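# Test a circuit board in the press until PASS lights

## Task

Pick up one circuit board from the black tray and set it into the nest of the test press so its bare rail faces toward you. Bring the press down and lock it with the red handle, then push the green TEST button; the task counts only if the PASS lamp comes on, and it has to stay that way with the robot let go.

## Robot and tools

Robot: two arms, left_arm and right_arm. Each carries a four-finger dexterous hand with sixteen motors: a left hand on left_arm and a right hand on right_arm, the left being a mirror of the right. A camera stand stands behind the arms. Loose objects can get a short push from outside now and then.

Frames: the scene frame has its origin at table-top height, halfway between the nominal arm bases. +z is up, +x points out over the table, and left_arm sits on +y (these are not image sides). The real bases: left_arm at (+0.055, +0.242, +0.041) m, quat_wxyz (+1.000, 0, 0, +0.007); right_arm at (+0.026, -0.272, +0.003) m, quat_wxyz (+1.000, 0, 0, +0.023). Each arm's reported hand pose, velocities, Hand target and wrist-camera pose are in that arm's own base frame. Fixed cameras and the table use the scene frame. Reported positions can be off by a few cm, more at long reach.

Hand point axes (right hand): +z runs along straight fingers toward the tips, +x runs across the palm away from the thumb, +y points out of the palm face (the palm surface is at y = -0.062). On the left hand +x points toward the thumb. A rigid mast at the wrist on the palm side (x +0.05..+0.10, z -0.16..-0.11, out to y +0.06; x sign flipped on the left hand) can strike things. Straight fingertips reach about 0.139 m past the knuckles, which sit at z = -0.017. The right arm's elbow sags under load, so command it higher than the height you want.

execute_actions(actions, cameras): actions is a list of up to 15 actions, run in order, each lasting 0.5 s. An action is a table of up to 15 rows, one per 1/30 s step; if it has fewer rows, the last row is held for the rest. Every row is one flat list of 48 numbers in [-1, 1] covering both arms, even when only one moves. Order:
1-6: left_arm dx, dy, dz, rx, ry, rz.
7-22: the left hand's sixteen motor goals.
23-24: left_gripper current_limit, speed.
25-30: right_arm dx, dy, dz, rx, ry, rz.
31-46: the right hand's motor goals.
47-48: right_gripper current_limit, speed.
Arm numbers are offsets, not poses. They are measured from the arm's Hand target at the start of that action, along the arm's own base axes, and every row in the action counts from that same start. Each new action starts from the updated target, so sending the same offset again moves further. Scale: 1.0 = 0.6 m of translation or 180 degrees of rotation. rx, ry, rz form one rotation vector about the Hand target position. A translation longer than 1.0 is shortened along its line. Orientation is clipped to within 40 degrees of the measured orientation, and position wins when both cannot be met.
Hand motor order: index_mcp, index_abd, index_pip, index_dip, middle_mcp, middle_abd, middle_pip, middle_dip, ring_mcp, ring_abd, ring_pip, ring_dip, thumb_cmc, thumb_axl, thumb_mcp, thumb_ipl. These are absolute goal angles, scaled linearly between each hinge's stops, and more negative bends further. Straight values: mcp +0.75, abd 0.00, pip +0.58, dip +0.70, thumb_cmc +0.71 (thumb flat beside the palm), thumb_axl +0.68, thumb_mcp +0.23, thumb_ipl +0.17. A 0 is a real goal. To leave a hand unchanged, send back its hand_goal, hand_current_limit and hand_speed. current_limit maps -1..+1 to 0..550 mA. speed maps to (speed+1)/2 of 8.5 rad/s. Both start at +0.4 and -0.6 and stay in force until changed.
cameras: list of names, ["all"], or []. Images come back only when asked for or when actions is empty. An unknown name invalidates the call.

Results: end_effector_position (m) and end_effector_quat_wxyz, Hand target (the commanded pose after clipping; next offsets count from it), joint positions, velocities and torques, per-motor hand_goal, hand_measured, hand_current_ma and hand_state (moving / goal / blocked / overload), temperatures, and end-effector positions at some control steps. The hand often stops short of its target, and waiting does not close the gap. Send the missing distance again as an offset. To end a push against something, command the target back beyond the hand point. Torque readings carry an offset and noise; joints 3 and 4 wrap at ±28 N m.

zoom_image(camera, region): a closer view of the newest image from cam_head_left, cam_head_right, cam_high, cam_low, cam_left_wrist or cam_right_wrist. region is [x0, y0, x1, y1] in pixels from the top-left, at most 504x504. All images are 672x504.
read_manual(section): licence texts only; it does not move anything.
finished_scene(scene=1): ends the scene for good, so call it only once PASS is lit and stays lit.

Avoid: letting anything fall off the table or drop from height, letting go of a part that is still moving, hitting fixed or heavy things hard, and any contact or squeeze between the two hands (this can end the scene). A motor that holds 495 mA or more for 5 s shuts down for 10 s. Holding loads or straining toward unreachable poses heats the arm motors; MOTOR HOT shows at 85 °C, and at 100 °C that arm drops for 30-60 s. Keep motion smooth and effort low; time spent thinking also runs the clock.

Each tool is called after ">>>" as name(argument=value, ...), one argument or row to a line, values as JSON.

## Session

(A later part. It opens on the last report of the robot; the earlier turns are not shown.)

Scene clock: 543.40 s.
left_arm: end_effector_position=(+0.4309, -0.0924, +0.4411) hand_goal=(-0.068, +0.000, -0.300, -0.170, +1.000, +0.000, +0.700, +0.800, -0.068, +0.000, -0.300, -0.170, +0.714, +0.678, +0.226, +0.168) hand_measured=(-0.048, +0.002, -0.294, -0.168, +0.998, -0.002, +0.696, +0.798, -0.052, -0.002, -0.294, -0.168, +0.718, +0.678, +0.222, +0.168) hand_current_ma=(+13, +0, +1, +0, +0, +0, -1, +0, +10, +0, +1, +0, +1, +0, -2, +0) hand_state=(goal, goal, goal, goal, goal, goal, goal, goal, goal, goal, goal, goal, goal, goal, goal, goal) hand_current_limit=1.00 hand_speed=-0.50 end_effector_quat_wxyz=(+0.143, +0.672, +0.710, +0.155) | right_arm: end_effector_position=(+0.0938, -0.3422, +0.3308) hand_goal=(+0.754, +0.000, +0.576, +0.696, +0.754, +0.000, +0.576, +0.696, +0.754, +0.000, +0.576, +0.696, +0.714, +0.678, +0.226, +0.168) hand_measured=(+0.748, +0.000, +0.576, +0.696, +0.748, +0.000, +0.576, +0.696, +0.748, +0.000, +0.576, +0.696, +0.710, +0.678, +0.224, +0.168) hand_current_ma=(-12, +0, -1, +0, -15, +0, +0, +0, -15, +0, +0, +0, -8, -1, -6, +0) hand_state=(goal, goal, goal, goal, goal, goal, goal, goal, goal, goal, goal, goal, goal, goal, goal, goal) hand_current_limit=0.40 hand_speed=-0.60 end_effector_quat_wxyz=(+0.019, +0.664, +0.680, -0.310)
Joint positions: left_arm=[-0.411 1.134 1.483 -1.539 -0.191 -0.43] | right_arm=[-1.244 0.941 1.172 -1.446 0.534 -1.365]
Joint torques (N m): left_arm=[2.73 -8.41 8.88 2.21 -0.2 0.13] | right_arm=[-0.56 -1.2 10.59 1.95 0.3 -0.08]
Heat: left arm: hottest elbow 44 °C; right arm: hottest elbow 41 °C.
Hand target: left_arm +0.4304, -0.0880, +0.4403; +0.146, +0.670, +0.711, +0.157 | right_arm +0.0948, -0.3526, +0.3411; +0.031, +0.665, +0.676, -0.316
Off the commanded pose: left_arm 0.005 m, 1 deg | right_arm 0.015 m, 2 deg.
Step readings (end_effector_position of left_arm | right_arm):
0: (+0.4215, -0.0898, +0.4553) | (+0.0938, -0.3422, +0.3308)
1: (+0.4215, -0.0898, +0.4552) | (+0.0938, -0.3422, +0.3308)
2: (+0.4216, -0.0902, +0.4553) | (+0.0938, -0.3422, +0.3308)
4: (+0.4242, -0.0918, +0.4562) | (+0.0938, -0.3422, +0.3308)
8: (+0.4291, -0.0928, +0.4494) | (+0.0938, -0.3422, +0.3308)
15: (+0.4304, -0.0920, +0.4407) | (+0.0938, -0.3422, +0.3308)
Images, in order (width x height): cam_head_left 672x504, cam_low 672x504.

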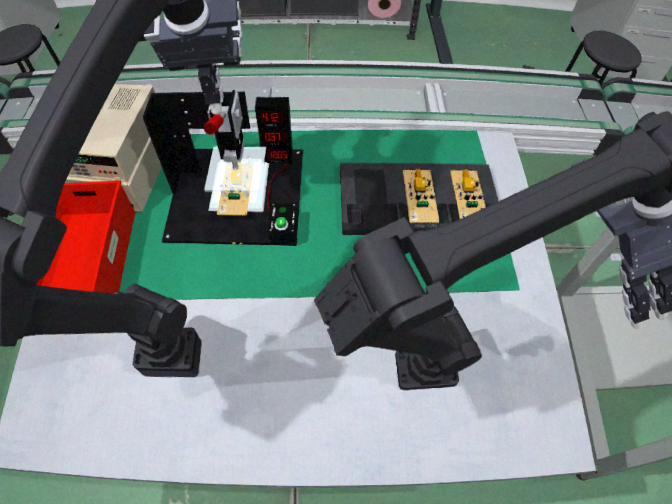

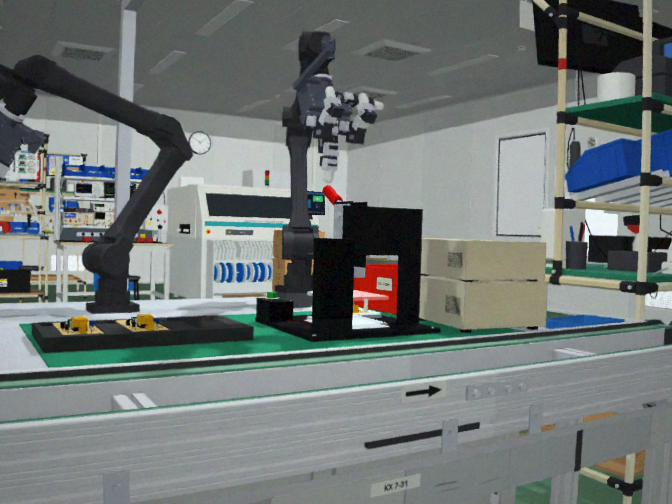

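>>> execute_actions(
  actions=[
    [[0,0.015,-0.012,0,0,0,-0.068,0,-0.3,-0.17,1.0,0,0.7,0.8,-0.068,0,-0.3,-0.17,0.714,0.678,0.226,0.168,1.0,-0.5,0,0,0,0,0,0,0.754,0,0.576,0.696,0.754,0,0.576,0.696,0.754,0,0.576,0.696,0.714,0.678,0.226,0.168,0.4,-0.6]],
    [[-0.005,0,-0.045,0,0,0,-0.068,0,-0.3,-0.17,1.0,0,0.7,0.8,-0.068,0,-0.3,-0.17,0.714,0.678,0.226,0.168,1.0,-0.5,0,0,0,0,0,0,0.754,0,0.576,0.696,0.754,0,0.576,0.696,0.754,0,0.576,0.696,0.714,0.678,0.226,0.168,0.4,-0.6]],
  ],
  cameras=["cam_low","cam_head_left","cam_high"],
)

>>> zoom_image(
  camera="cam_low",
  region=[290, 60, 440, 260],
)

>>> zoom_image(
  camera="cam_head_left",
  region=[130, 0, 310, 260],
)

>>> zoom_image(
  camera="cam_high",
  region=[350, 60, 500, 260],
)

Scene clock: 545.83 s.
left_arm: end_effector_position=(+0.4268, -0.0809, +0.4238) hand_goal=(-0.068, +0.000, -0.300, -0.170, +1.000, +0.000, +0.700, +0.800, -0.068, +0.000, -0.300, -0.170, +0.714, +0.678, +0.226, +0.168) hand_measured=(-0.048, +0.002, -0.294, -0.168, +1.000, -0.002, +0.708, +0.806, -0.052, -0.002, -0.294, -0.168, +0.718, +0.678, +0.222, +0.168) hand_current_ma=(+13, +0, +1, +0, +0, +0, +3, +1, +9, +0, +1, +0, +1, +0, -2, +0) hand_state=(goal, goal, goal, goal, goal, goal, goal, goal, goal, goal, goal, goal, goal, goal, goal, goal) hand_current_limit=1.00 hand_speed=-0.50 end_effector_quat_wxyz=(+0.161, +0.667, +0.710, +0.162) | right_arm: end_effector_position=(+0.0938, -0.3422, +0.3308) hand_goal=(+0.754, +0.000, +0.576, +0.696, +0.754, +0.000, +0.576, +0.696, +0.754, +0.000, +0.576, +0.696, +0.714, +0.678, +0.226, +0.168) hand_measured=(+0.748, +0.000, +0.576, +0.696, +0.748, +0.000, +0.576, +0.696, +0.748, +0.000, +0.576, +0.696, +0.710, +0.678, +0.224, +0.168) hand_current_ma=(-12, +0, -1, +0, -15, +0, +0, +0, -15, +0, +0, +0, -8, -1, -6, +0) hand_state=(goal, goal, goal, goal, goal, goal, goal, goal, goal, goal, goal, goal, goal, goal, goal, goal) hand_current_limit=0.40 hand_speed=-0.60 end_effector_quat_wxyz=(+0.019, +0.664, +0.680, -0.310)
Joint positions: left_arm=[-0.383 1.075 1.377 -1.447 -0.181 -0.406] | right_arm=[-1.244 0.941 1.172 -1.446 0.534 -1.365]
Joint torques (N m): left_arm=[2.32 -6.71 7.69 1.98 -0.22 0.15] | right_arm=[-0.67 -1.08 10.63 1.94 0.3 -0.09]
Heat: left arm: hottest elbow 44 °C; right arm: hottest elbow 41 °C.
Hand target: left_arm +0.4274, -0.0791, +0.4060; +0.146, +0.670, +0.711, +0.157 | right_arm +0.0948, -0.3526, +0.3411; +0.031, +0.665, +0.676, -0.316
Off the commanded pose: left_arm 0.018 m, 2 deg | right_arm 0.015 m, 2 deg.
Step readings (end_effector_position of left_arm | right_arm):
0: (+0.4310, -0.0924, +0.4411) | (+0.0938, -0.3422, +0.3308)
1: (+0.4309, -0.0925, +0.4411) | (+0.0938, -0.3422, +0.3308)
2: (+0.4313, -0.0925, +0.4404) | (+0.0938, -0.3422, +0.3308)
4: (+0.4317, -0.0909, +0.4386) | (+0.0938, -0.3422, +0.3308)
8: (+0.4317, -0.0845, +0.4331) | (+0.0938, -0.3422, +0.3308)
15: (+0.4326, -0.0832, +0.4325) | (+0.0938, -0.3422, +0.3308)
16: (+0.4326, -0.0832, +0.4324) | (+0.0938, -0.3422, +0.3308)
17: (+0.4328, -0.0833, +0.4317) | (+0.0938, -0.3422, +0.3308)
19: (+0.4318, -0.0829, +0.4256) | (+0.0938, -0.3422, +0.3308)
23: (+0.4282, -0.0815, +0.4233) | (+0.0938, -0.3422, +0.3308)
30: (+0.4267, -0.0808, +0.4237) | (+0.0938, -0.3422, +0.3308)
Images, in order (width x height): cam_head_left 672x504, cam_high 672x504, cam_low 672x504.

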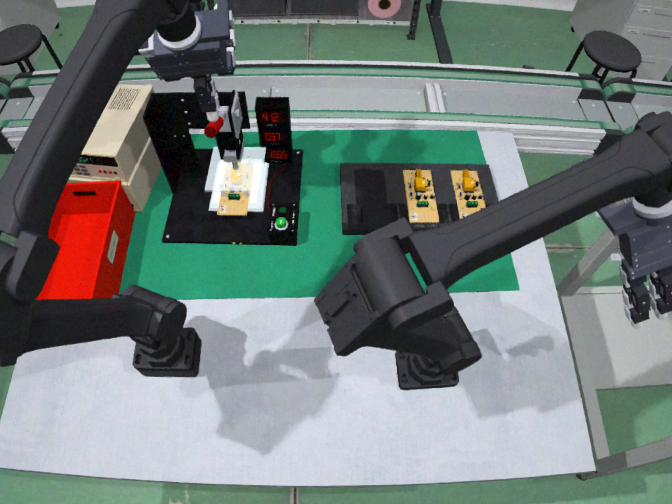

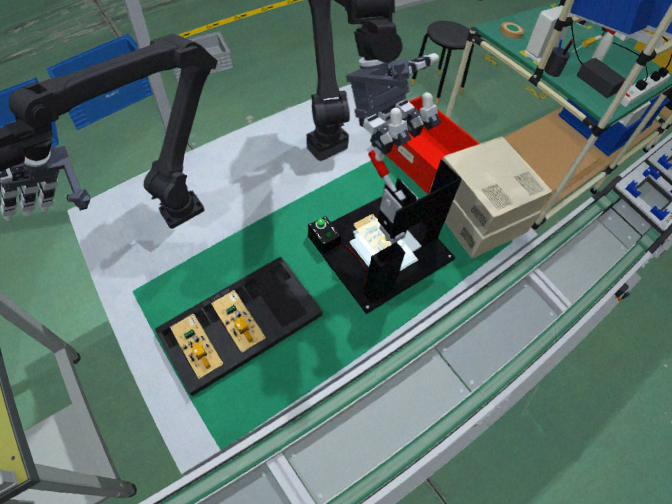

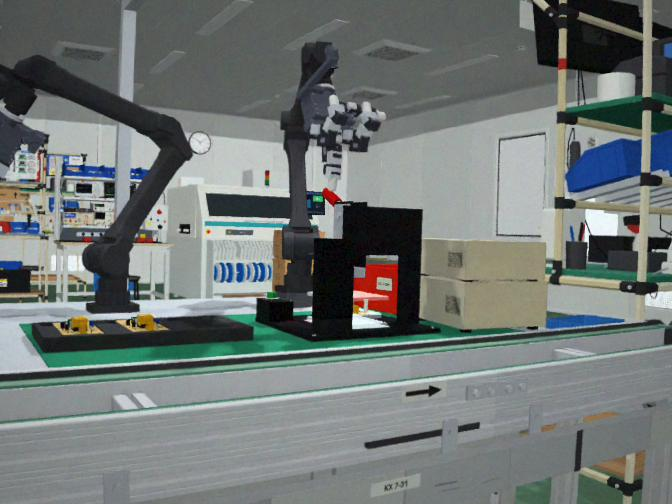

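Scaled by 2.520 from the camera's 672x504 image, which has a finer 960x720 frame.

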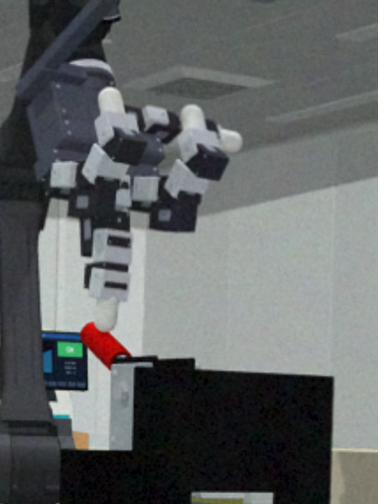

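Scaled by 1.938 from the camera's 672x504 image, which has a finer 960x720 frame.

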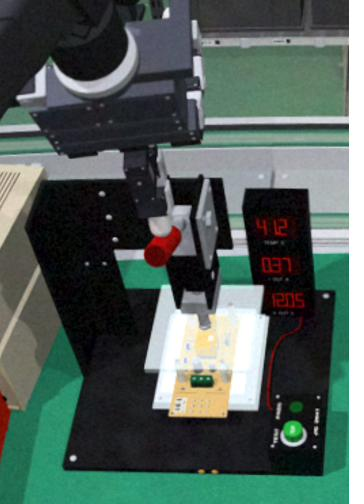

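Scaled by 2.520 from the camera's 672x504 image, which has a finer 960x720 frame.

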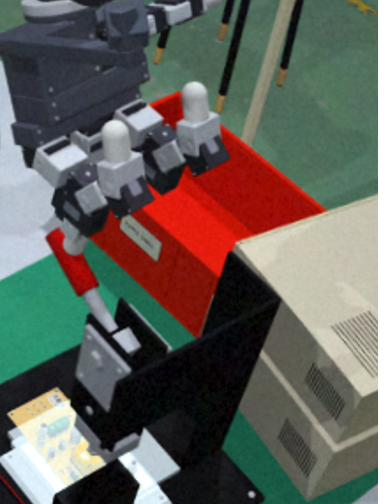

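>>> execute_actions(
  actions=[
    [[-0.01,-0.003,-0.04,0,0,0,-0.068,0,-0.3,-0.17,1.0,0,0.7,0.8,-0.068,0,-0.3,-0.17,0.714,0.678,0.226,0.168,1.0,-0.5,0,0,0,0,0,0,0.754,0,0.576,0.696,0.754,0,0.576,0.696,0.754,0,0.576,0.696,0.714,0.678,0.226,0.168,0.4,-0.6]],
    [[-0.01,0,-0.04,0,0,0,-0.068,0,-0.3,-0.17,1.0,0,0.7,0.8,-0.068,0,-0.3,-0.17,0.714,0.678,0.226,0.168,1.0,-0.5,0,0,0,0,0,0,0.754,0,0.576,0.696,0.754,0,0.576,0.696,0.754,0,0.576,0.696,0.714,0.678,0.226,0.168,0.4,-0.6]],
  ],
  cameras=["cam_low","cam_head_left"],
)

>>> zoom_image(
  camera="cam_low",
  region=[290, 60, 440, 260],
)

>>> zoom_image(
  camera="cam_head_left",
  region=[130, 0, 310, 260],
)

Scene clock: 548.43 s.
left_arm: end_effector_position=(+0.4167, -0.0775, +0.3852) hand_goal=(-0.068, +0.000, -0.300, -0.170, +1.000, +0.000, +0.700, +0.800, -0.068, +0.000, -0.300, -0.170, +0.714, +0.678, +0.226, +0.168) hand_measured=(-0.052, +0.002, -0.296, -0.168, +1.000, -0.008, +0.718, +0.812, -0.054, -0.002, -0.296, -0.168, +0.718, +0.678, +0.220, +0.168) hand_current_ma=(+10, +0, +1, +0, +0, -2, +10, +4, +7, +0, +1, +0, +1, +0, -2, +0) hand_state=(goal, goal, goal, goal, goal, goal, goal, goal, goal, goal, goal, goal, goal, goal, goal, goal) hand_current_limit=1.00 hand_speed=-0.50 end_effector_quat_wxyz=(+0.169, +0.664, +0.710, +0.166) | right_arm: end_effector_position=(+0.0938, -0.3422, +0.3308) hand_goal=(+0.754, +0.000, +0.576, +0.696, +0.754, +0.000, +0.576, +0.696, +0.754, +0.000, +0.576, +0.696, +0.714, +0.678, +0.226, +0.168) hand_measured=(+0.748, +0.000, +0.576, +0.696, +0.748, +0.000, +0.576, +0.696, +0.748, +0.000, +0.576, +0.696, +0.710, +0.678, +0.224, +0.168) hand_current_ma=(-12, +0, -1, +0, -15, +0, +0, +0, -15, +0, +0, +0, -8, -1, -6, +0) hand_state=(goal, goal, goal, goal, goal, goal, goal, goal, goal, goal, goal, goal, goal, goal, goal, goal) hand_current_limit=0.40 hand_speed=-0.60 end_effector_quat_wxyz=(+0.019, +0.664, +0.680, -0.310)
Joint positions: left_arm=[-0.387 1.013 1.223 -1.338 -0.186 -0.412] | right_arm=[-1.244 0.941 1.172 -1.446 0.534 -1.365]
Joint torques (N m): left_arm=[1.03 -4.6 7.13 1.66 -0.33 0.01] | right_arm=[-0.56 -1.08 10.62 1.94 0.29 -0.07]
Heat: left arm: hottest elbow 44 °C; right arm: hottest elbow 41 °C.
Hand target: left_arm +0.4154, -0.0809, +0.3579; +0.146, +0.670, +0.711, +0.156 | right_arm +0.0948, -0.3526, +0.3411; +0.031, +0.665, +0.676, -0.316
Off the commanded pose: left_arm 0.027 m, 3 deg | right_arm 0.015 m, 2 deg.
Step readings (end_effector_position of left_arm | right_arm):
0: (+0.4268, -0.0809, +0.4239) | (+0.0938, -0.3422, +0.3308)
1: (+0.4268, -0.0809, +0.4235) | (+0.0938, -0.3422, +0.3308)
2: (+0.4269, -0.0809, +0.4228) | (+0.0938, -0.3422, +0.3308)
4: (+0.4259, -0.0804, +0.4194) | (+0.0938, -0.3422, +0.3308)
8: (+0.4212, -0.0785, +0.4114) | (+0.0938, -0.3422, +0.3308)
15: (+0.4197, -0.0778, +0.4020) | (+0.0938, -0.3422, +0.3308)
16: (+0.4197, -0.0778, +0.4011) | (+0.0938, -0.3422, +0.3308)
17: (+0.4198, -0.0778, +0.3993) | (+0.0938, -0.3422, +0.3308)
19: (+0.4188, -0.0778, +0.3918) | (+0.0938, -0.3422, +0.3308)
23: (+0.4180, -0.0779, +0.3843) | (+0.0938, -0.3422, +0.3308)
30: (+0.4167, -0.0773, +0.3852) | (+0.0938, -0.3422, +0.3308)
Images, in order (width x height): cam_head_left 672x504, cam_low 672x504.

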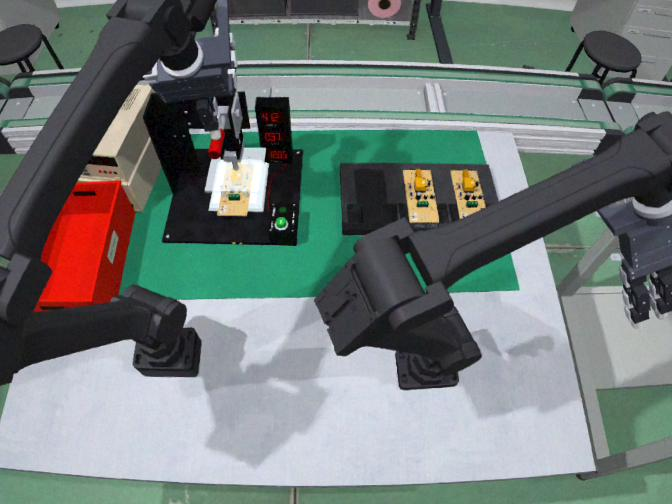

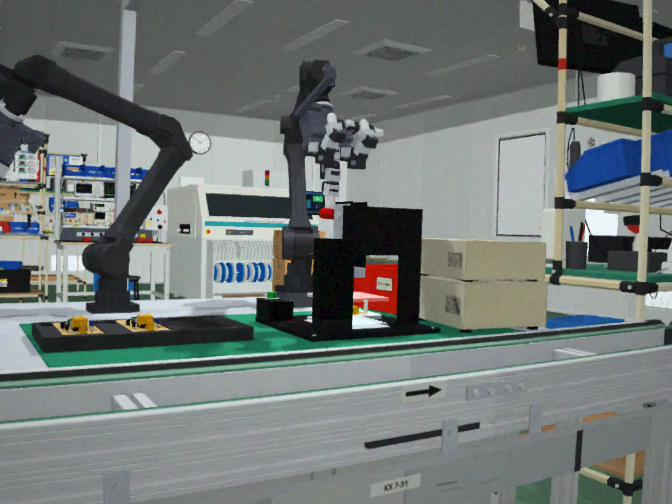

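Scaled by 2.520 from the camera's 672x504 image, which has a finer 960x720 frame.

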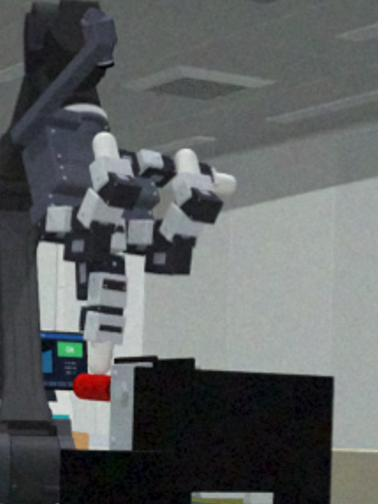

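Scaled by 1.938 from the camera's 672x504 image, which has a finer 960x720 frame.

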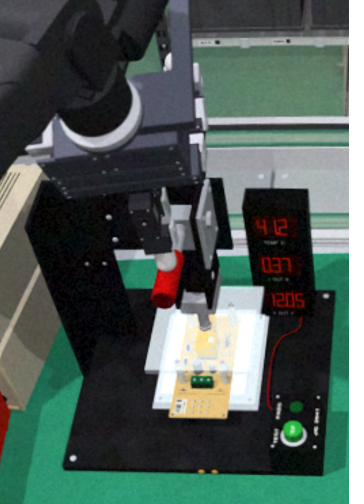

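>>> execute_actions(
  actions=[
    [[0,0,-0.035,0,0,0,-0.068,0,-0.3,-0.17,1.0,0,0.7,0.8,-0.068,0,-0.3,-0.17,0.714,0.678,0.226,0.168,1.0,-0.5,0,0,0,0,0,0,0.754,0,0.576,0.696,0.754,0,0.576,0.696,0.754,0,0.576,0.696,0.714,0.678,0.226,0.168,0.4,-0.6]],
  ],
  cameras=["cam_low","cam_head_left","cam_high"],
)

>>> zoom_image(
  camera="cam_low",
  region=[290, 160, 440, 360],
)

>>> zoom_image(
  camera="cam_head_left",
  region=[190, 80, 310, 250],
)

>>> zoom_image(
  camera="cam_high",
  region=[320, 120, 480, 310],
)

Scene clock: 550.60 s.
left_arm: end_effector_position=(+0.4128, -0.0755, +0.3863) hand_goal=(-0.068, +0.000, -0.300, -0.170, +1.000, +0.000, +0.700, +0.800, -0.068, +0.000, -0.300, -0.170, +0.714, +0.678, +0.226, +0.168) hand_measured=(-0.052, +0.002, -0.296, -0.168, +1.000, -0.002, +0.744, +0.824, -0.054, -0.002, -0.296, -0.168, +0.718, +0.678, +0.220, +0.168) hand_current_ma=(+10, +0, +1, +0, +0, +0, +45, +16, +7, +0, +1, +0, +1, +0, -2, +0) hand_state=(goal, goal, goal, goal, goal, goal, blocked, blocked, goal, goal, goal, goal, goal, goal, goal, goal) hand_current_limit=1.00 hand_speed=-0.50 end_effector_quat_wxyz=(+0.190, +0.658, +0.707, +0.176) | right_arm: end_effector_position=(+0.0938, -0.3422, +0.3308) hand_goal=(+0.754, +0.000, +0.576, +0.696, +0.754, +0.000, +0.576, +0.696, +0.754, +0.000, +0.576, +0.696, +0.714, +0.678, +0.226, +0.168) hand_measured=(+0.748, +0.000, +0.576, +0.696, +0.748, +0.000, +0.576, +0.696, +0.748, +0.000, +0.576, +0.696, +0.710, +0.678, +0.224, +0.168) hand_current_ma=(-12, +0, -1, +0, -15, +0, +0, +0, -15, +0, +0, +0, -8, -1, -6, +0) hand_state=(goal, goal, goal, goal, goal, goal, goal, goal, goal, goal, goal, goal, goal, goal, goal, goal) hand_current_limit=0.40 hand_speed=-0.60 end_effector_quat_wxyz=(+0.019, +0.664, +0.680, -0.310)
Joint positions: left_arm=[-0.388 0.975 1.181 -1.285 -0.189 -0.412] | right_arm=[-1.244 0.941 1.172 -1.446 0.534 -1.365]
Joint torques (N m): left_arm=[1.03 -2.32 5.78 1.77 -0.23 0.01] | right_arm=[-0.73 -1.14 10.63 1.95 0.29 -0.08]
Heat: left arm: hottest elbow 44 °C; right arm: hottest elbow 41 °C.
Hand target: left_arm +0.4154, -0.0809, +0.3370; +0.146, +0.670, +0.711, +0.156 | right_arm +0.0948, -0.3526, +0.3411; +0.031, +0.665, +0.676, -0.316
Off the commanded pose: left_arm 0.050 m, 6 deg | right_arm 0.015 m, 2 deg.
Step readings (end_effector_position of left_arm | right_arm):
0: (+0.4168, -0.0775, +0.3853) | (+0.0938, -0.3422, +0.3308)
1: (+0.4168, -0.0775, +0.3849) | (+0.0938, -0.3422, +0.3308)
2: (+0.4169, -0.0775, +0.3847) | (+0.0938, -0.3422, +0.3308)
4: (+0.4165, -0.0771, +0.3850) | (+0.0938, -0.3422, +0.3308)
8: (+0.4133, -0.0757, +0.3862) | (+0.0938, -0.3422, +0.3308)
15: (+0.4128, -0.0754, +0.3865) | (+0.0938, -0.3422, +0.3308)
Images, in order (width x height): cam_head_left 672x504, cam_high 672x504, cam_low 672x504.

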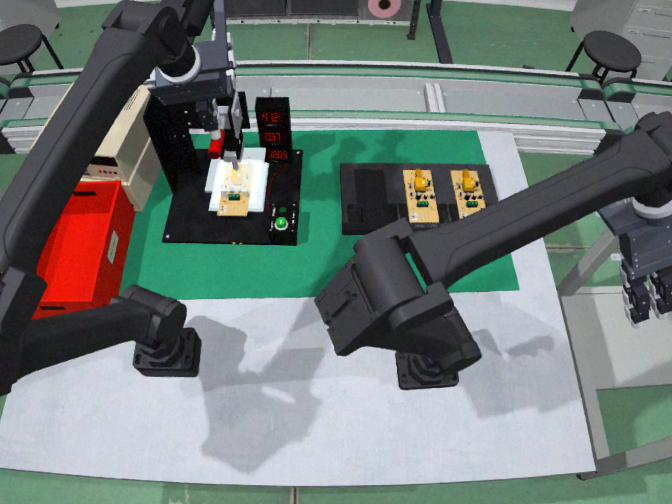

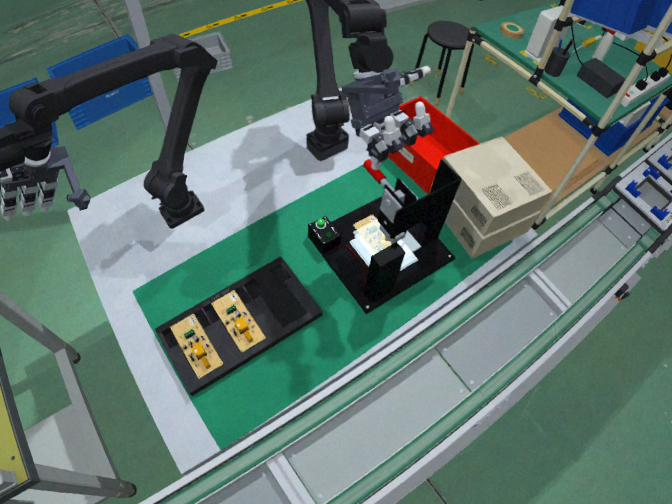

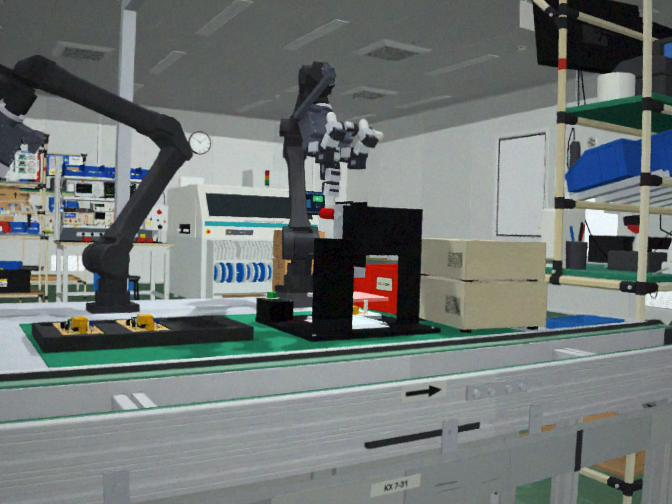

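Scaled by 2.520 from the camera's 672x504 image, which has a finer 960x720 frame.

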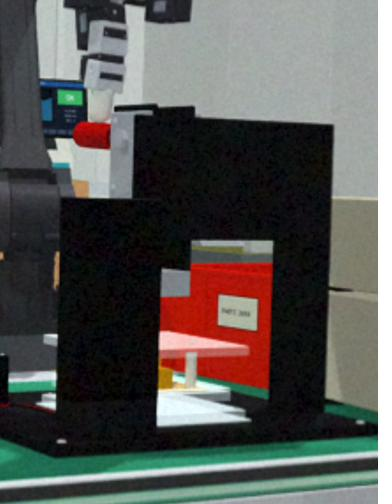

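Scaled by 2.965 from the camera's 672x504 image, which has a finer 960x720 frame.

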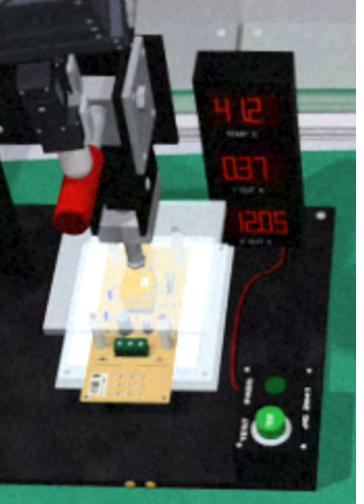

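Scaled by 2.653 from the camera's 672x504 image, which has a finer 960x720 frame.

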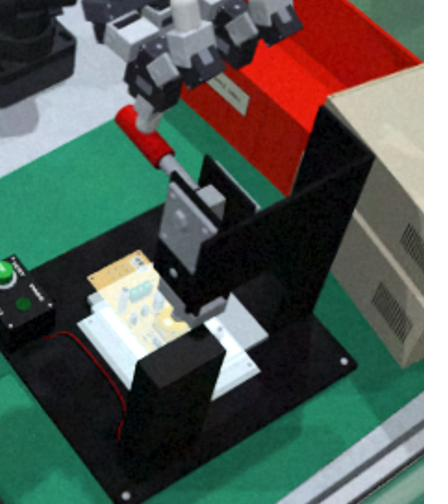

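>>> execute_actions(
  actions=[
    [[0.0,0,0.08,0,0,0,-0.068,0,-0.3,-0.17,1.0,0,0.7,0.8,-0.068,0,-0.3,-0.17,0.714,0.678,0.226,0.168,0.4,-0.5,0,0,0,0,0,0,0.754,0,0.576,0.696,0.754,0,0.576,0.696,0.754,0,0.576,0.696,0.714,0.678,0.226,0.168,0.4,-0.6]],
    [[0.0,0,0.1,0,0,0,-0.068,0,-0.3,-0.17,1.0,0,0.7,0.8,-0.068,0,-0.3,-0.17,0.714,0.678,0.226,0.168,0.4,-0.5,0,0,0,0,0,0,0.754,0,0.576,0.696,0.754,0,0.576,0.696,0.754,0,0.576,0.696,0.714,0.678,0.226,0.168,0.4,-0.6]],
  ],
  cameras=["cam_low","cam_head_left","cam_high"],
)

>>> zoom_image(
  camera="cam_low",
  region=[290, 160, 440, 360],
)

>>> zoom_image(
  camera="cam_head_left",
  region=[190, 80, 310, 250],
)

>>> zoom_image(
  camera="cam_high",
  region=[320, 120, 480, 310],
)

Scene clock: 553.13 s.
left_arm: end_effector_position=(+0.4090, -0.0754, +0.4253) hand_goal=(-0.068, +0.000, -0.300, -0.170, +1.000, +0.000, +0.700, +0.800, -0.068, +0.000, -0.300, -0.170, +0.714, +0.678, +0.226, +0.168) hand_measured=(-0.052, +0.002, -0.296, -0.168, +0.996, -0.002, +0.696, +0.798, -0.054, -0.002, -0.296, -0.168, +0.718, +0.678, +0.220, +0.168) hand_current_ma=(+10, +0, +1, +0, -1, +0, -1, +0, +7, +0, +1, +0, +1, +0, -2, +0) hand_state=(goal, goal, goal, goal, goal, goal, goal, goal, goal, goal, goal, goal, goal, goal, goal, goal) hand_current_limit=0.40 hand_speed=-0.50 end_effector_quat_wxyz=(+0.134, +0.671, +0.713, +0.153) | right_arm: end_effector_position=(+0.0938, -0.3422, +0.3308) hand_goal=(+0.754, +0.000, +0.576, +0.696, +0.754, +0.000, +0.576, +0.696, +0.754, +0.000, +0.576, +0.696, +0.714, +0.678, +0.226, +0.168) hand_measured=(+0.748, +0.000, +0.576, +0.696, +0.748, +0.000, +0.576, +0.696, +0.748, +0.000, +0.576, +0.696, +0.710, +0.678, +0.224, +0.168) hand_current_ma=(-12, +0, -1, +0, -15, +0, +0, +0, -15, +0, +0, +0, -8, -1, -6, +0) hand_state=(goal, goal, goal, goal, goal, goal, goal, goal, goal, goal, goal, goal, goal, goal, goal, goal) hand_current_limit=0.40 hand_speed=-0.60 end_effector_quat_wxyz=(+0.019, +0.664, +0.680, -0.310)
Joint positions: left_arm=[-0.391 1.066 1.398 -1.537 -0.187 -0.417] | right_arm=[-1.244 0.941 1.172 -1.446 0.534 -1.365]
Joint torques (N m): left_arm=[1.32 -5.01 14.34 1.14 -0.32 0.04] | right_arm=[-0.67 -1.14 10.58 1.92 0.3 -0.07]
Heat: left arm: hottest elbow 44 °C; right arm: hottest elbow 41 °C.
Hand target: left_arm +0.4155, -0.0808, +0.4449; +0.146, +0.670, +0.711, +0.157 | right_arm +0.0948, -0.3526, +0.3411; +0.031, +0.665, +0.676, -0.316
Off the commanded pose: left_arm 0.021 m, 1 deg | right_arm 0.015 m, 2 deg.
Step readings (end_effector_position of left_arm | right_arm):
0: (+0.4128, -0.0755, +0.3863) | (+0.0938, -0.3422, +0.3308)
1: (+0.4128, -0.0755, +0.3863) | (+0.0938, -0.3422, +0.3308)
2: (+0.4125, -0.0754, +0.3865) | (+0.0938, -0.3422, +0.3308)
4: (+0.4106, -0.0746, +0.3870) | (+0.0938, -0.3422, +0.3308)
8: (+0.4095, -0.0756, +0.3855) | (+0.0938, -0.3422, +0.3308)
15: (+0.4110, -0.0765, +0.3847) | (+0.0938, -0.3422, +0.3308)
16: (+0.4108, -0.0764, +0.3850) | (+0.0938, -0.3422, +0.3308)
17: (+0.4096, -0.0759, +0.3859) | (+0.0938, -0.3422, +0.3308)
19: (+0.4063, -0.0744, +0.3889) | (+0.0938, -0.3422, +0.3308)
23: (+0.4077, -0.0749, +0.4111) | (+0.0938, -0.3422, +0.3308)
30: (+0.4062, -0.0743, +0.4318) | (+0.0938, -0.3422, +0.3308)
Images, in order (width x height): cam_head_left 672x504, cam_high 672x504, cam_low 672x504.

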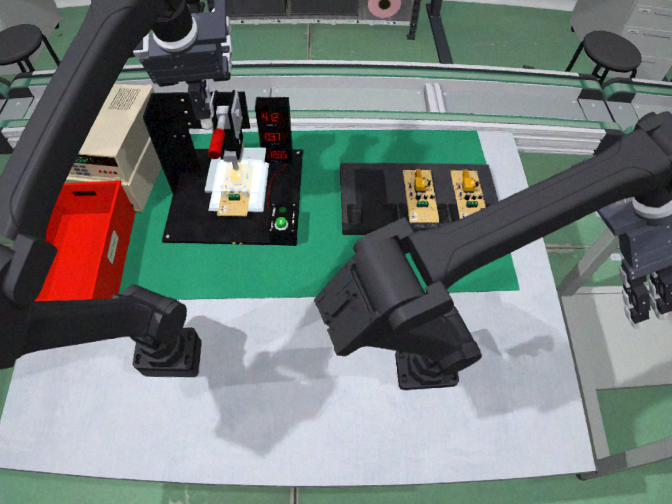

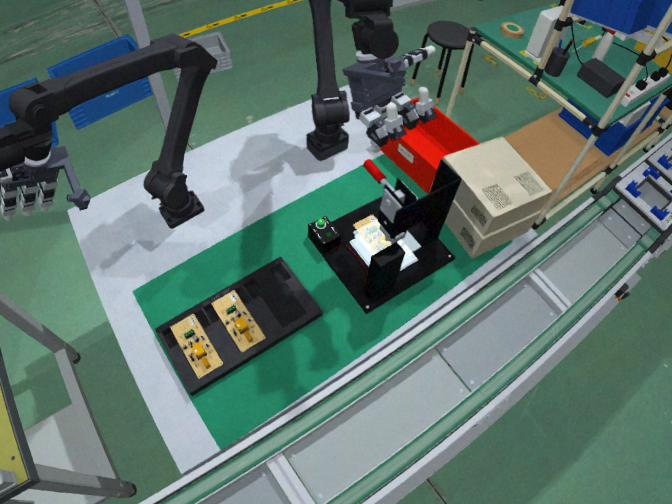

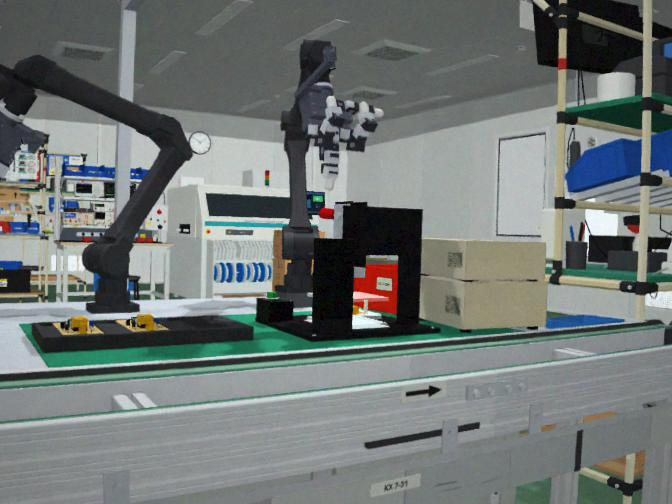

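Scaled by 2.520 from the camera's 672x504 image, which has a finer 960x720 frame.

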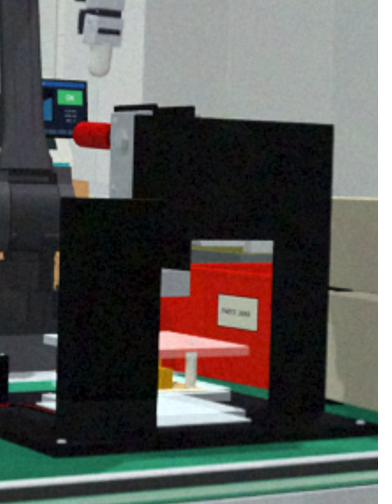

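Scaled by 2.965 from the camera's 672x504 image, which has a finer 960x720 frame.

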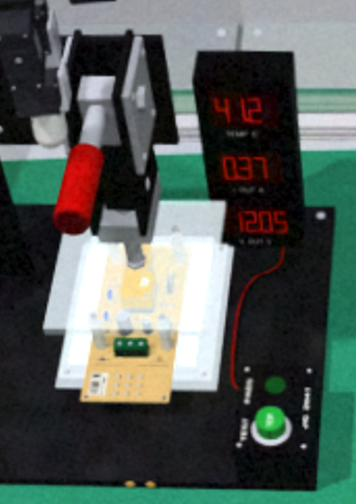

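Scaled by 2.653 from the camera's 672x504 image, which has a finer 960x720 frame.

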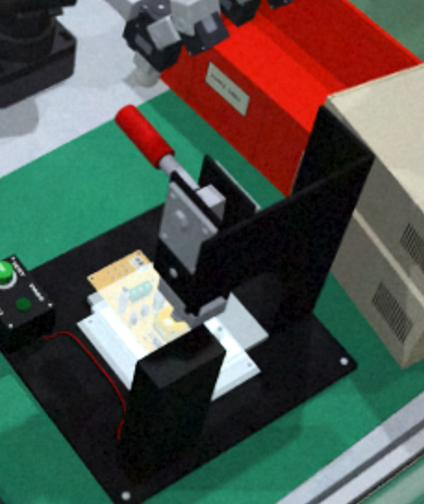

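>>> execute_actions(
  actions=[
    [[-0.04,-0.1,0.0,0,0,0,-0.068,0,-0.3,-0.17,1.0,0,0.7,0.8,-0.068,0,-0.3,-0.17,0.714,0.678,0.226,0.168,0.4,-0.5,0,0,0,0,0,0,0.754,0,0.576,0.696,0.754,0,0.576,0.696,0.754,0,0.576,0.696,0.714,0.678,0.226,0.168,0.4,-0.6]],
    [[-0.037,-0.087,-0.0,0,0,0,-0.068,0,-0.3,-0.17,1.0,0,0.7,0.8,-0.068,0,-0.3,-0.17,0.714,0.678,0.226,0.168,0.4,-0.5,0,0,0,0,0,0,0.754,0,0.576,0.696,0.754,0,0.576,0.696,0.754,0,0.576,0.696,0.714,0.678,0.226,0.168,0.4,-0.6]],
    [[0,0,-0.08,0,0,0,-0.068,0,-0.3,-0.17,1.0,0,0.7,0.8,-0.068,0,-0.3,-0.17,0.714,0.678,0.226,0.168,0.4,-0.5,0,0,0,0,0,0,0.754,0,0.576,0.696,0.754,0,0.576,0.696,0.754,0,0.576,0.696,0.714,0.678,0.226,0.168,0.4,-0.6]],
    [[0,0,-0.08,0,0,0,-0.068,0,-0.3,-0.17,1.0,0,0.7,0.8,-0.068,0,-0.3,-0.17,0.714,0.678,0.226,0.168,0.4,-0.5,0,0,0,0,0,0,0.754,0,0.576,0.696,0.754,0,0.576,0.696,0.754,0,0.576,0.696,0.714,0.678,0.226,0.168,0.4,-0.6]],
  ],
  cameras=["cam_low","cam_head_left","cam_high","cam_left_wrist"],
)

>>> zoom_image(
  camera="cam_low",
  region=[210, 160, 410, 360],
)

>>> zoom_image(
  camera="cam_high",
  region=[270, 100, 430, 290],
)

>>> zoom_image(
  camera="cam_left_wrist",
  region=[290, 0, 530, 200],
)

Scene clock: 559.13 s.
left_arm: end_effector_position=(+0.3709, -0.1941, +0.3503) hand_goal=(-0.068, +0.000, -0.300, -0.170, +1.000, +0.000, +0.700, +0.800, -0.068, +0.000, -0.300, -0.170, +0.714, +0.678, +0.226, +0.168) hand_measured=(-0.052, +0.002, -0.296, -0.168, +0.998, -0.002, +0.696, +0.798, -0.054, -0.002, -0.296, -0.168, +0.718, +0.678, +0.220, +0.168) hand_current_ma=(+10, +0, +1, +0, +0, +0, -1, +0, +7, +0, +1, +0, +1, +0, -2, +0) hand_state=(goal, goal, goal, goal, goal, goal, goal, goal, goal, goal, goal, goal, goal, goal, goal, goal) hand_current_limit=0.40 hand_speed=-0.50 end_effector_quat_wxyz=(+0.141, +0.673, +0.709, +0.157) | right_arm: end_effector_position=(+0.0938, -0.3422, +0.3308) hand_goal=(+0.754, +0.000, +0.576, +0.696, +0.754, +0.000, +0.576, +0.696, +0.754, +0.000, +0.576, +0.696, +0.714, +0.678, +0.226, +0.168) hand_measured=(+0.748, +0.000, +0.576, +0.696, +0.748, +0.000, +0.576, +0.696, +0.748, +0.000, +0.576, +0.696, +0.710, +0.678, +0.224, +0.168) hand_current_ma=(-12, +0, -1, +0, -15, +0, +0, +0, -15, +0, +0, +0, -8, -1, -6, +0) hand_state=(goal, goal, goal, goal, goal, goal, goal, goal, goal, goal, goal, goal, goal, goal, goal, goal) hand_current_limit=0.40 hand_speed=-0.60 end_effector_quat_wxyz=(+0.019, +0.664, +0.680, -0.310)
Joint positions: left_arm=[-0.79 1.119 1.233 -1.4 -0.32 -0.798] | right_arm=[-1.244 0.941 1.172 -1.446 0.534 -1.365]
Joint torques (N m): left_arm=[1.61 -8.35 9.21 1.69 -0.53 0] | right_arm=[-0.67 -1.03 10.61 1.95 0.29 -0.08]
Heat: left arm: hottest elbow 44 °C; right arm: hottest elbow 41 °C.
Hand target: left_arm +0.3693, -0.1930, +0.3489; +0.146, +0.670, +0.711, +0.157 | right_arm +0.0948, -0.3526, +0.3411; +0.031, +0.665, +0.676, -0.316
Off the commanded pose: left_arm 0.002 m, 1 deg | right_arm 0.015 m, 2 deg.
Step readings (end_effector_position of left_arm | right_arm):
0: (+0.4090, -0.0754, +0.4253) | (+0.0938, -0.3422, +0.3308)
1: (+0.4089, -0.0755, +0.4253) | (+0.0938, -0.3422, +0.3308)
2: (+0.4080, -0.0767, +0.4258) | (+0.0938, -0.3422, +0.3308)
4: (+0.4028, -0.0875, +0.4267) | (+0.0938, -0.3422, +0.3308)
8: (+0.3872, -0.1286, +0.4256) | (+0.0938, -0.3422, +0.3308)
15: (+0.3851, -0.1373, +0.4257) | (+0.0938, -0.3422, +0.3308)
16: (+0.3853, -0.1369, +0.4255) | (+0.0938, -0.3422, +0.3308)
17: (+0.3845, -0.1374, +0.4260) | (+0.0938, -0.3422, +0.3308)
19: (+0.3800, -0.1454, +0.4276) | (+0.0938, -0.3422, +0.3308)
23: (+0.3658, -0.1804, +0.4280) | (+0.0938, -0.3422, +0.3308)
30: (+0.3639, -0.1890, +0.4253) | (+0.0938, -0.3422, +0.3308)
31: (+0.3639, -0.1887, +0.4250) | (+0.0938, -0.3422, +0.3308)
32: (+0.3641, -0.1887, +0.4252) | (+0.0938, -0.3422, +0.3308)
34: (+0.3667, -0.1909, +0.4249) | (+0.0938, -0.3422, +0.3308)
38: (+0.3695, -0.1933, +0.4097) | (+0.0938, -0.3422, +0.3308)
45: (+0.3700, -0.1936, +0.3984) | (+0.0938, -0.3422, +0.3308)
46: (+0.3703, -0.1939, +0.3983) | (+0.0938, -0.3422, +0.3308)
47: (+0.3709, -0.1943, +0.3966) | (+0.0938, -0.3422, +0.3308)
49: (+0.3713, -0.1946, +0.3868) | (+0.0938, -0.3422, +0.3308)
53: (+0.3688, -0.1920, +0.3577) | (+0.0938, -0.3422, +0.3308)
60: (+0.3704, -0.1936, +0.3499) | (+0.0938, -0.3422, +0.3308)
camera_calibration:
cam_left_wrist: T_world_to_cam=[[-0.531421, -0.808858, -0.251676, 0.0915745], [-0.799567, 0.380818, 0.464403, 0.161583], [-0.279793, 0.448025, -0.849111, 0.611779], [0, 0, 0, 1]] pos_world=[0.349032, -0.261555, 0.467476]
Images, in order (width x height): cam_head_left 672x504, cam_high 672x504, cam_low 672x504, cam_left_wrist 672x504.

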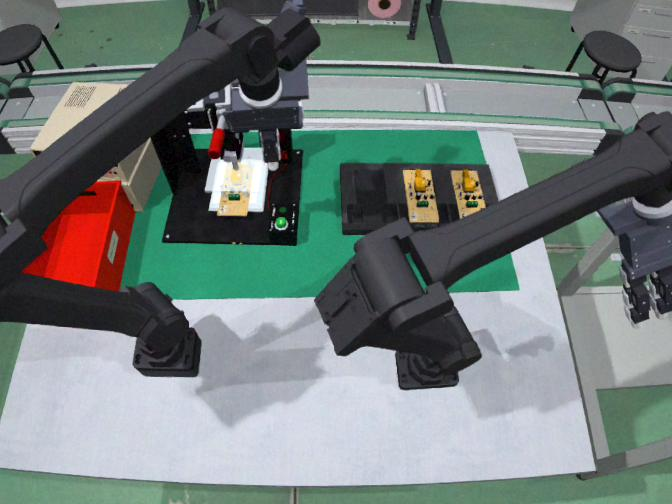

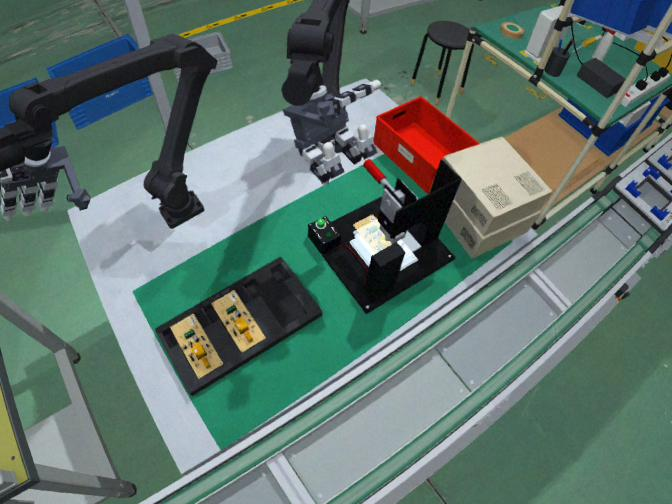

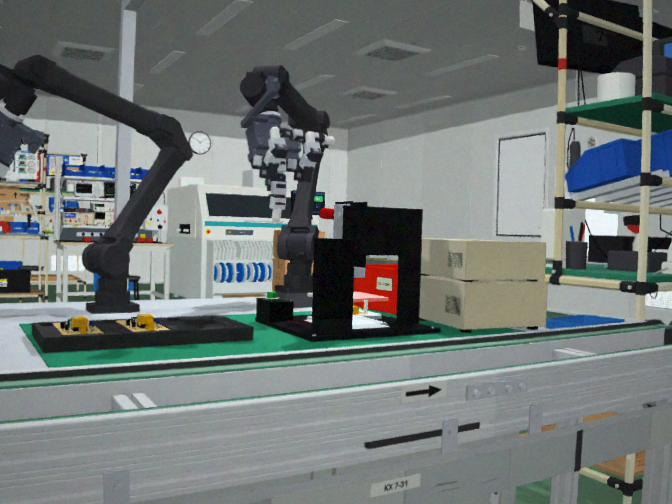

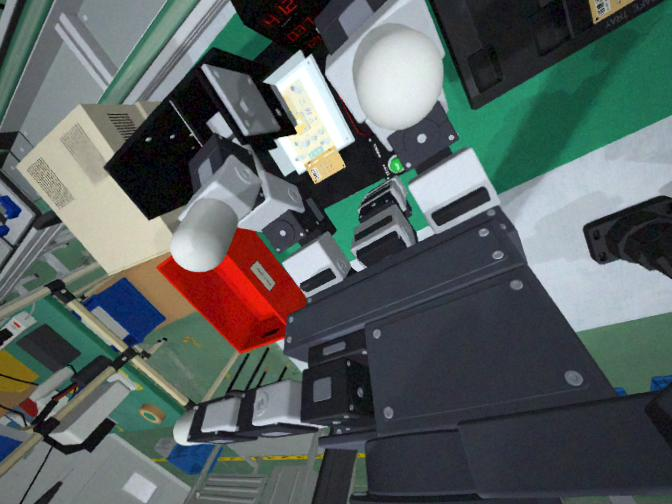

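Scaled by 2.520 from the camera's 672x504 image, which has a finer 960x720 frame.

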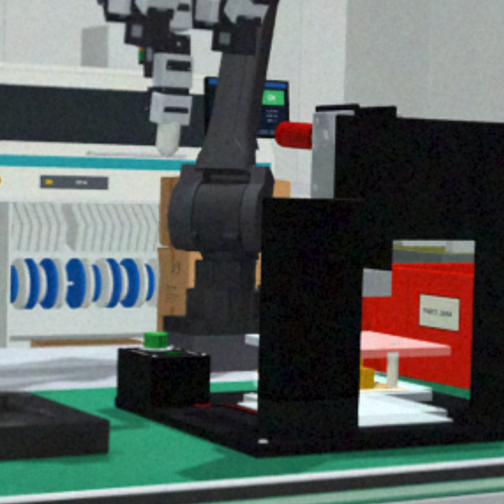

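Scaled by 2.653 from the camera's 672x504 image, which has a finer 960x720 frame.

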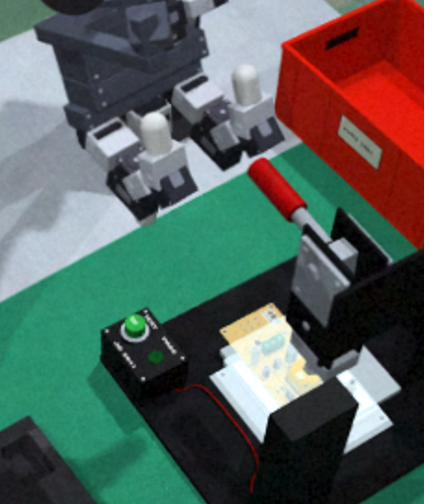

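Scaled by 2.100 from the camera's 672x504 image, which has a finer 960x720 frame.

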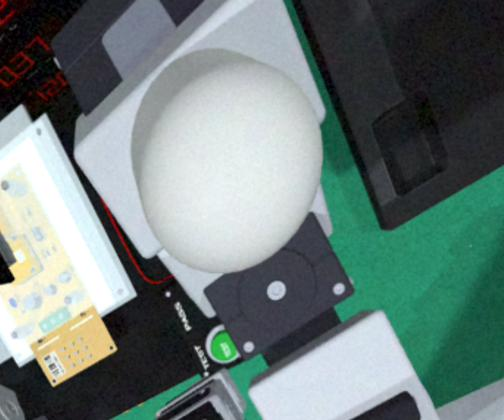

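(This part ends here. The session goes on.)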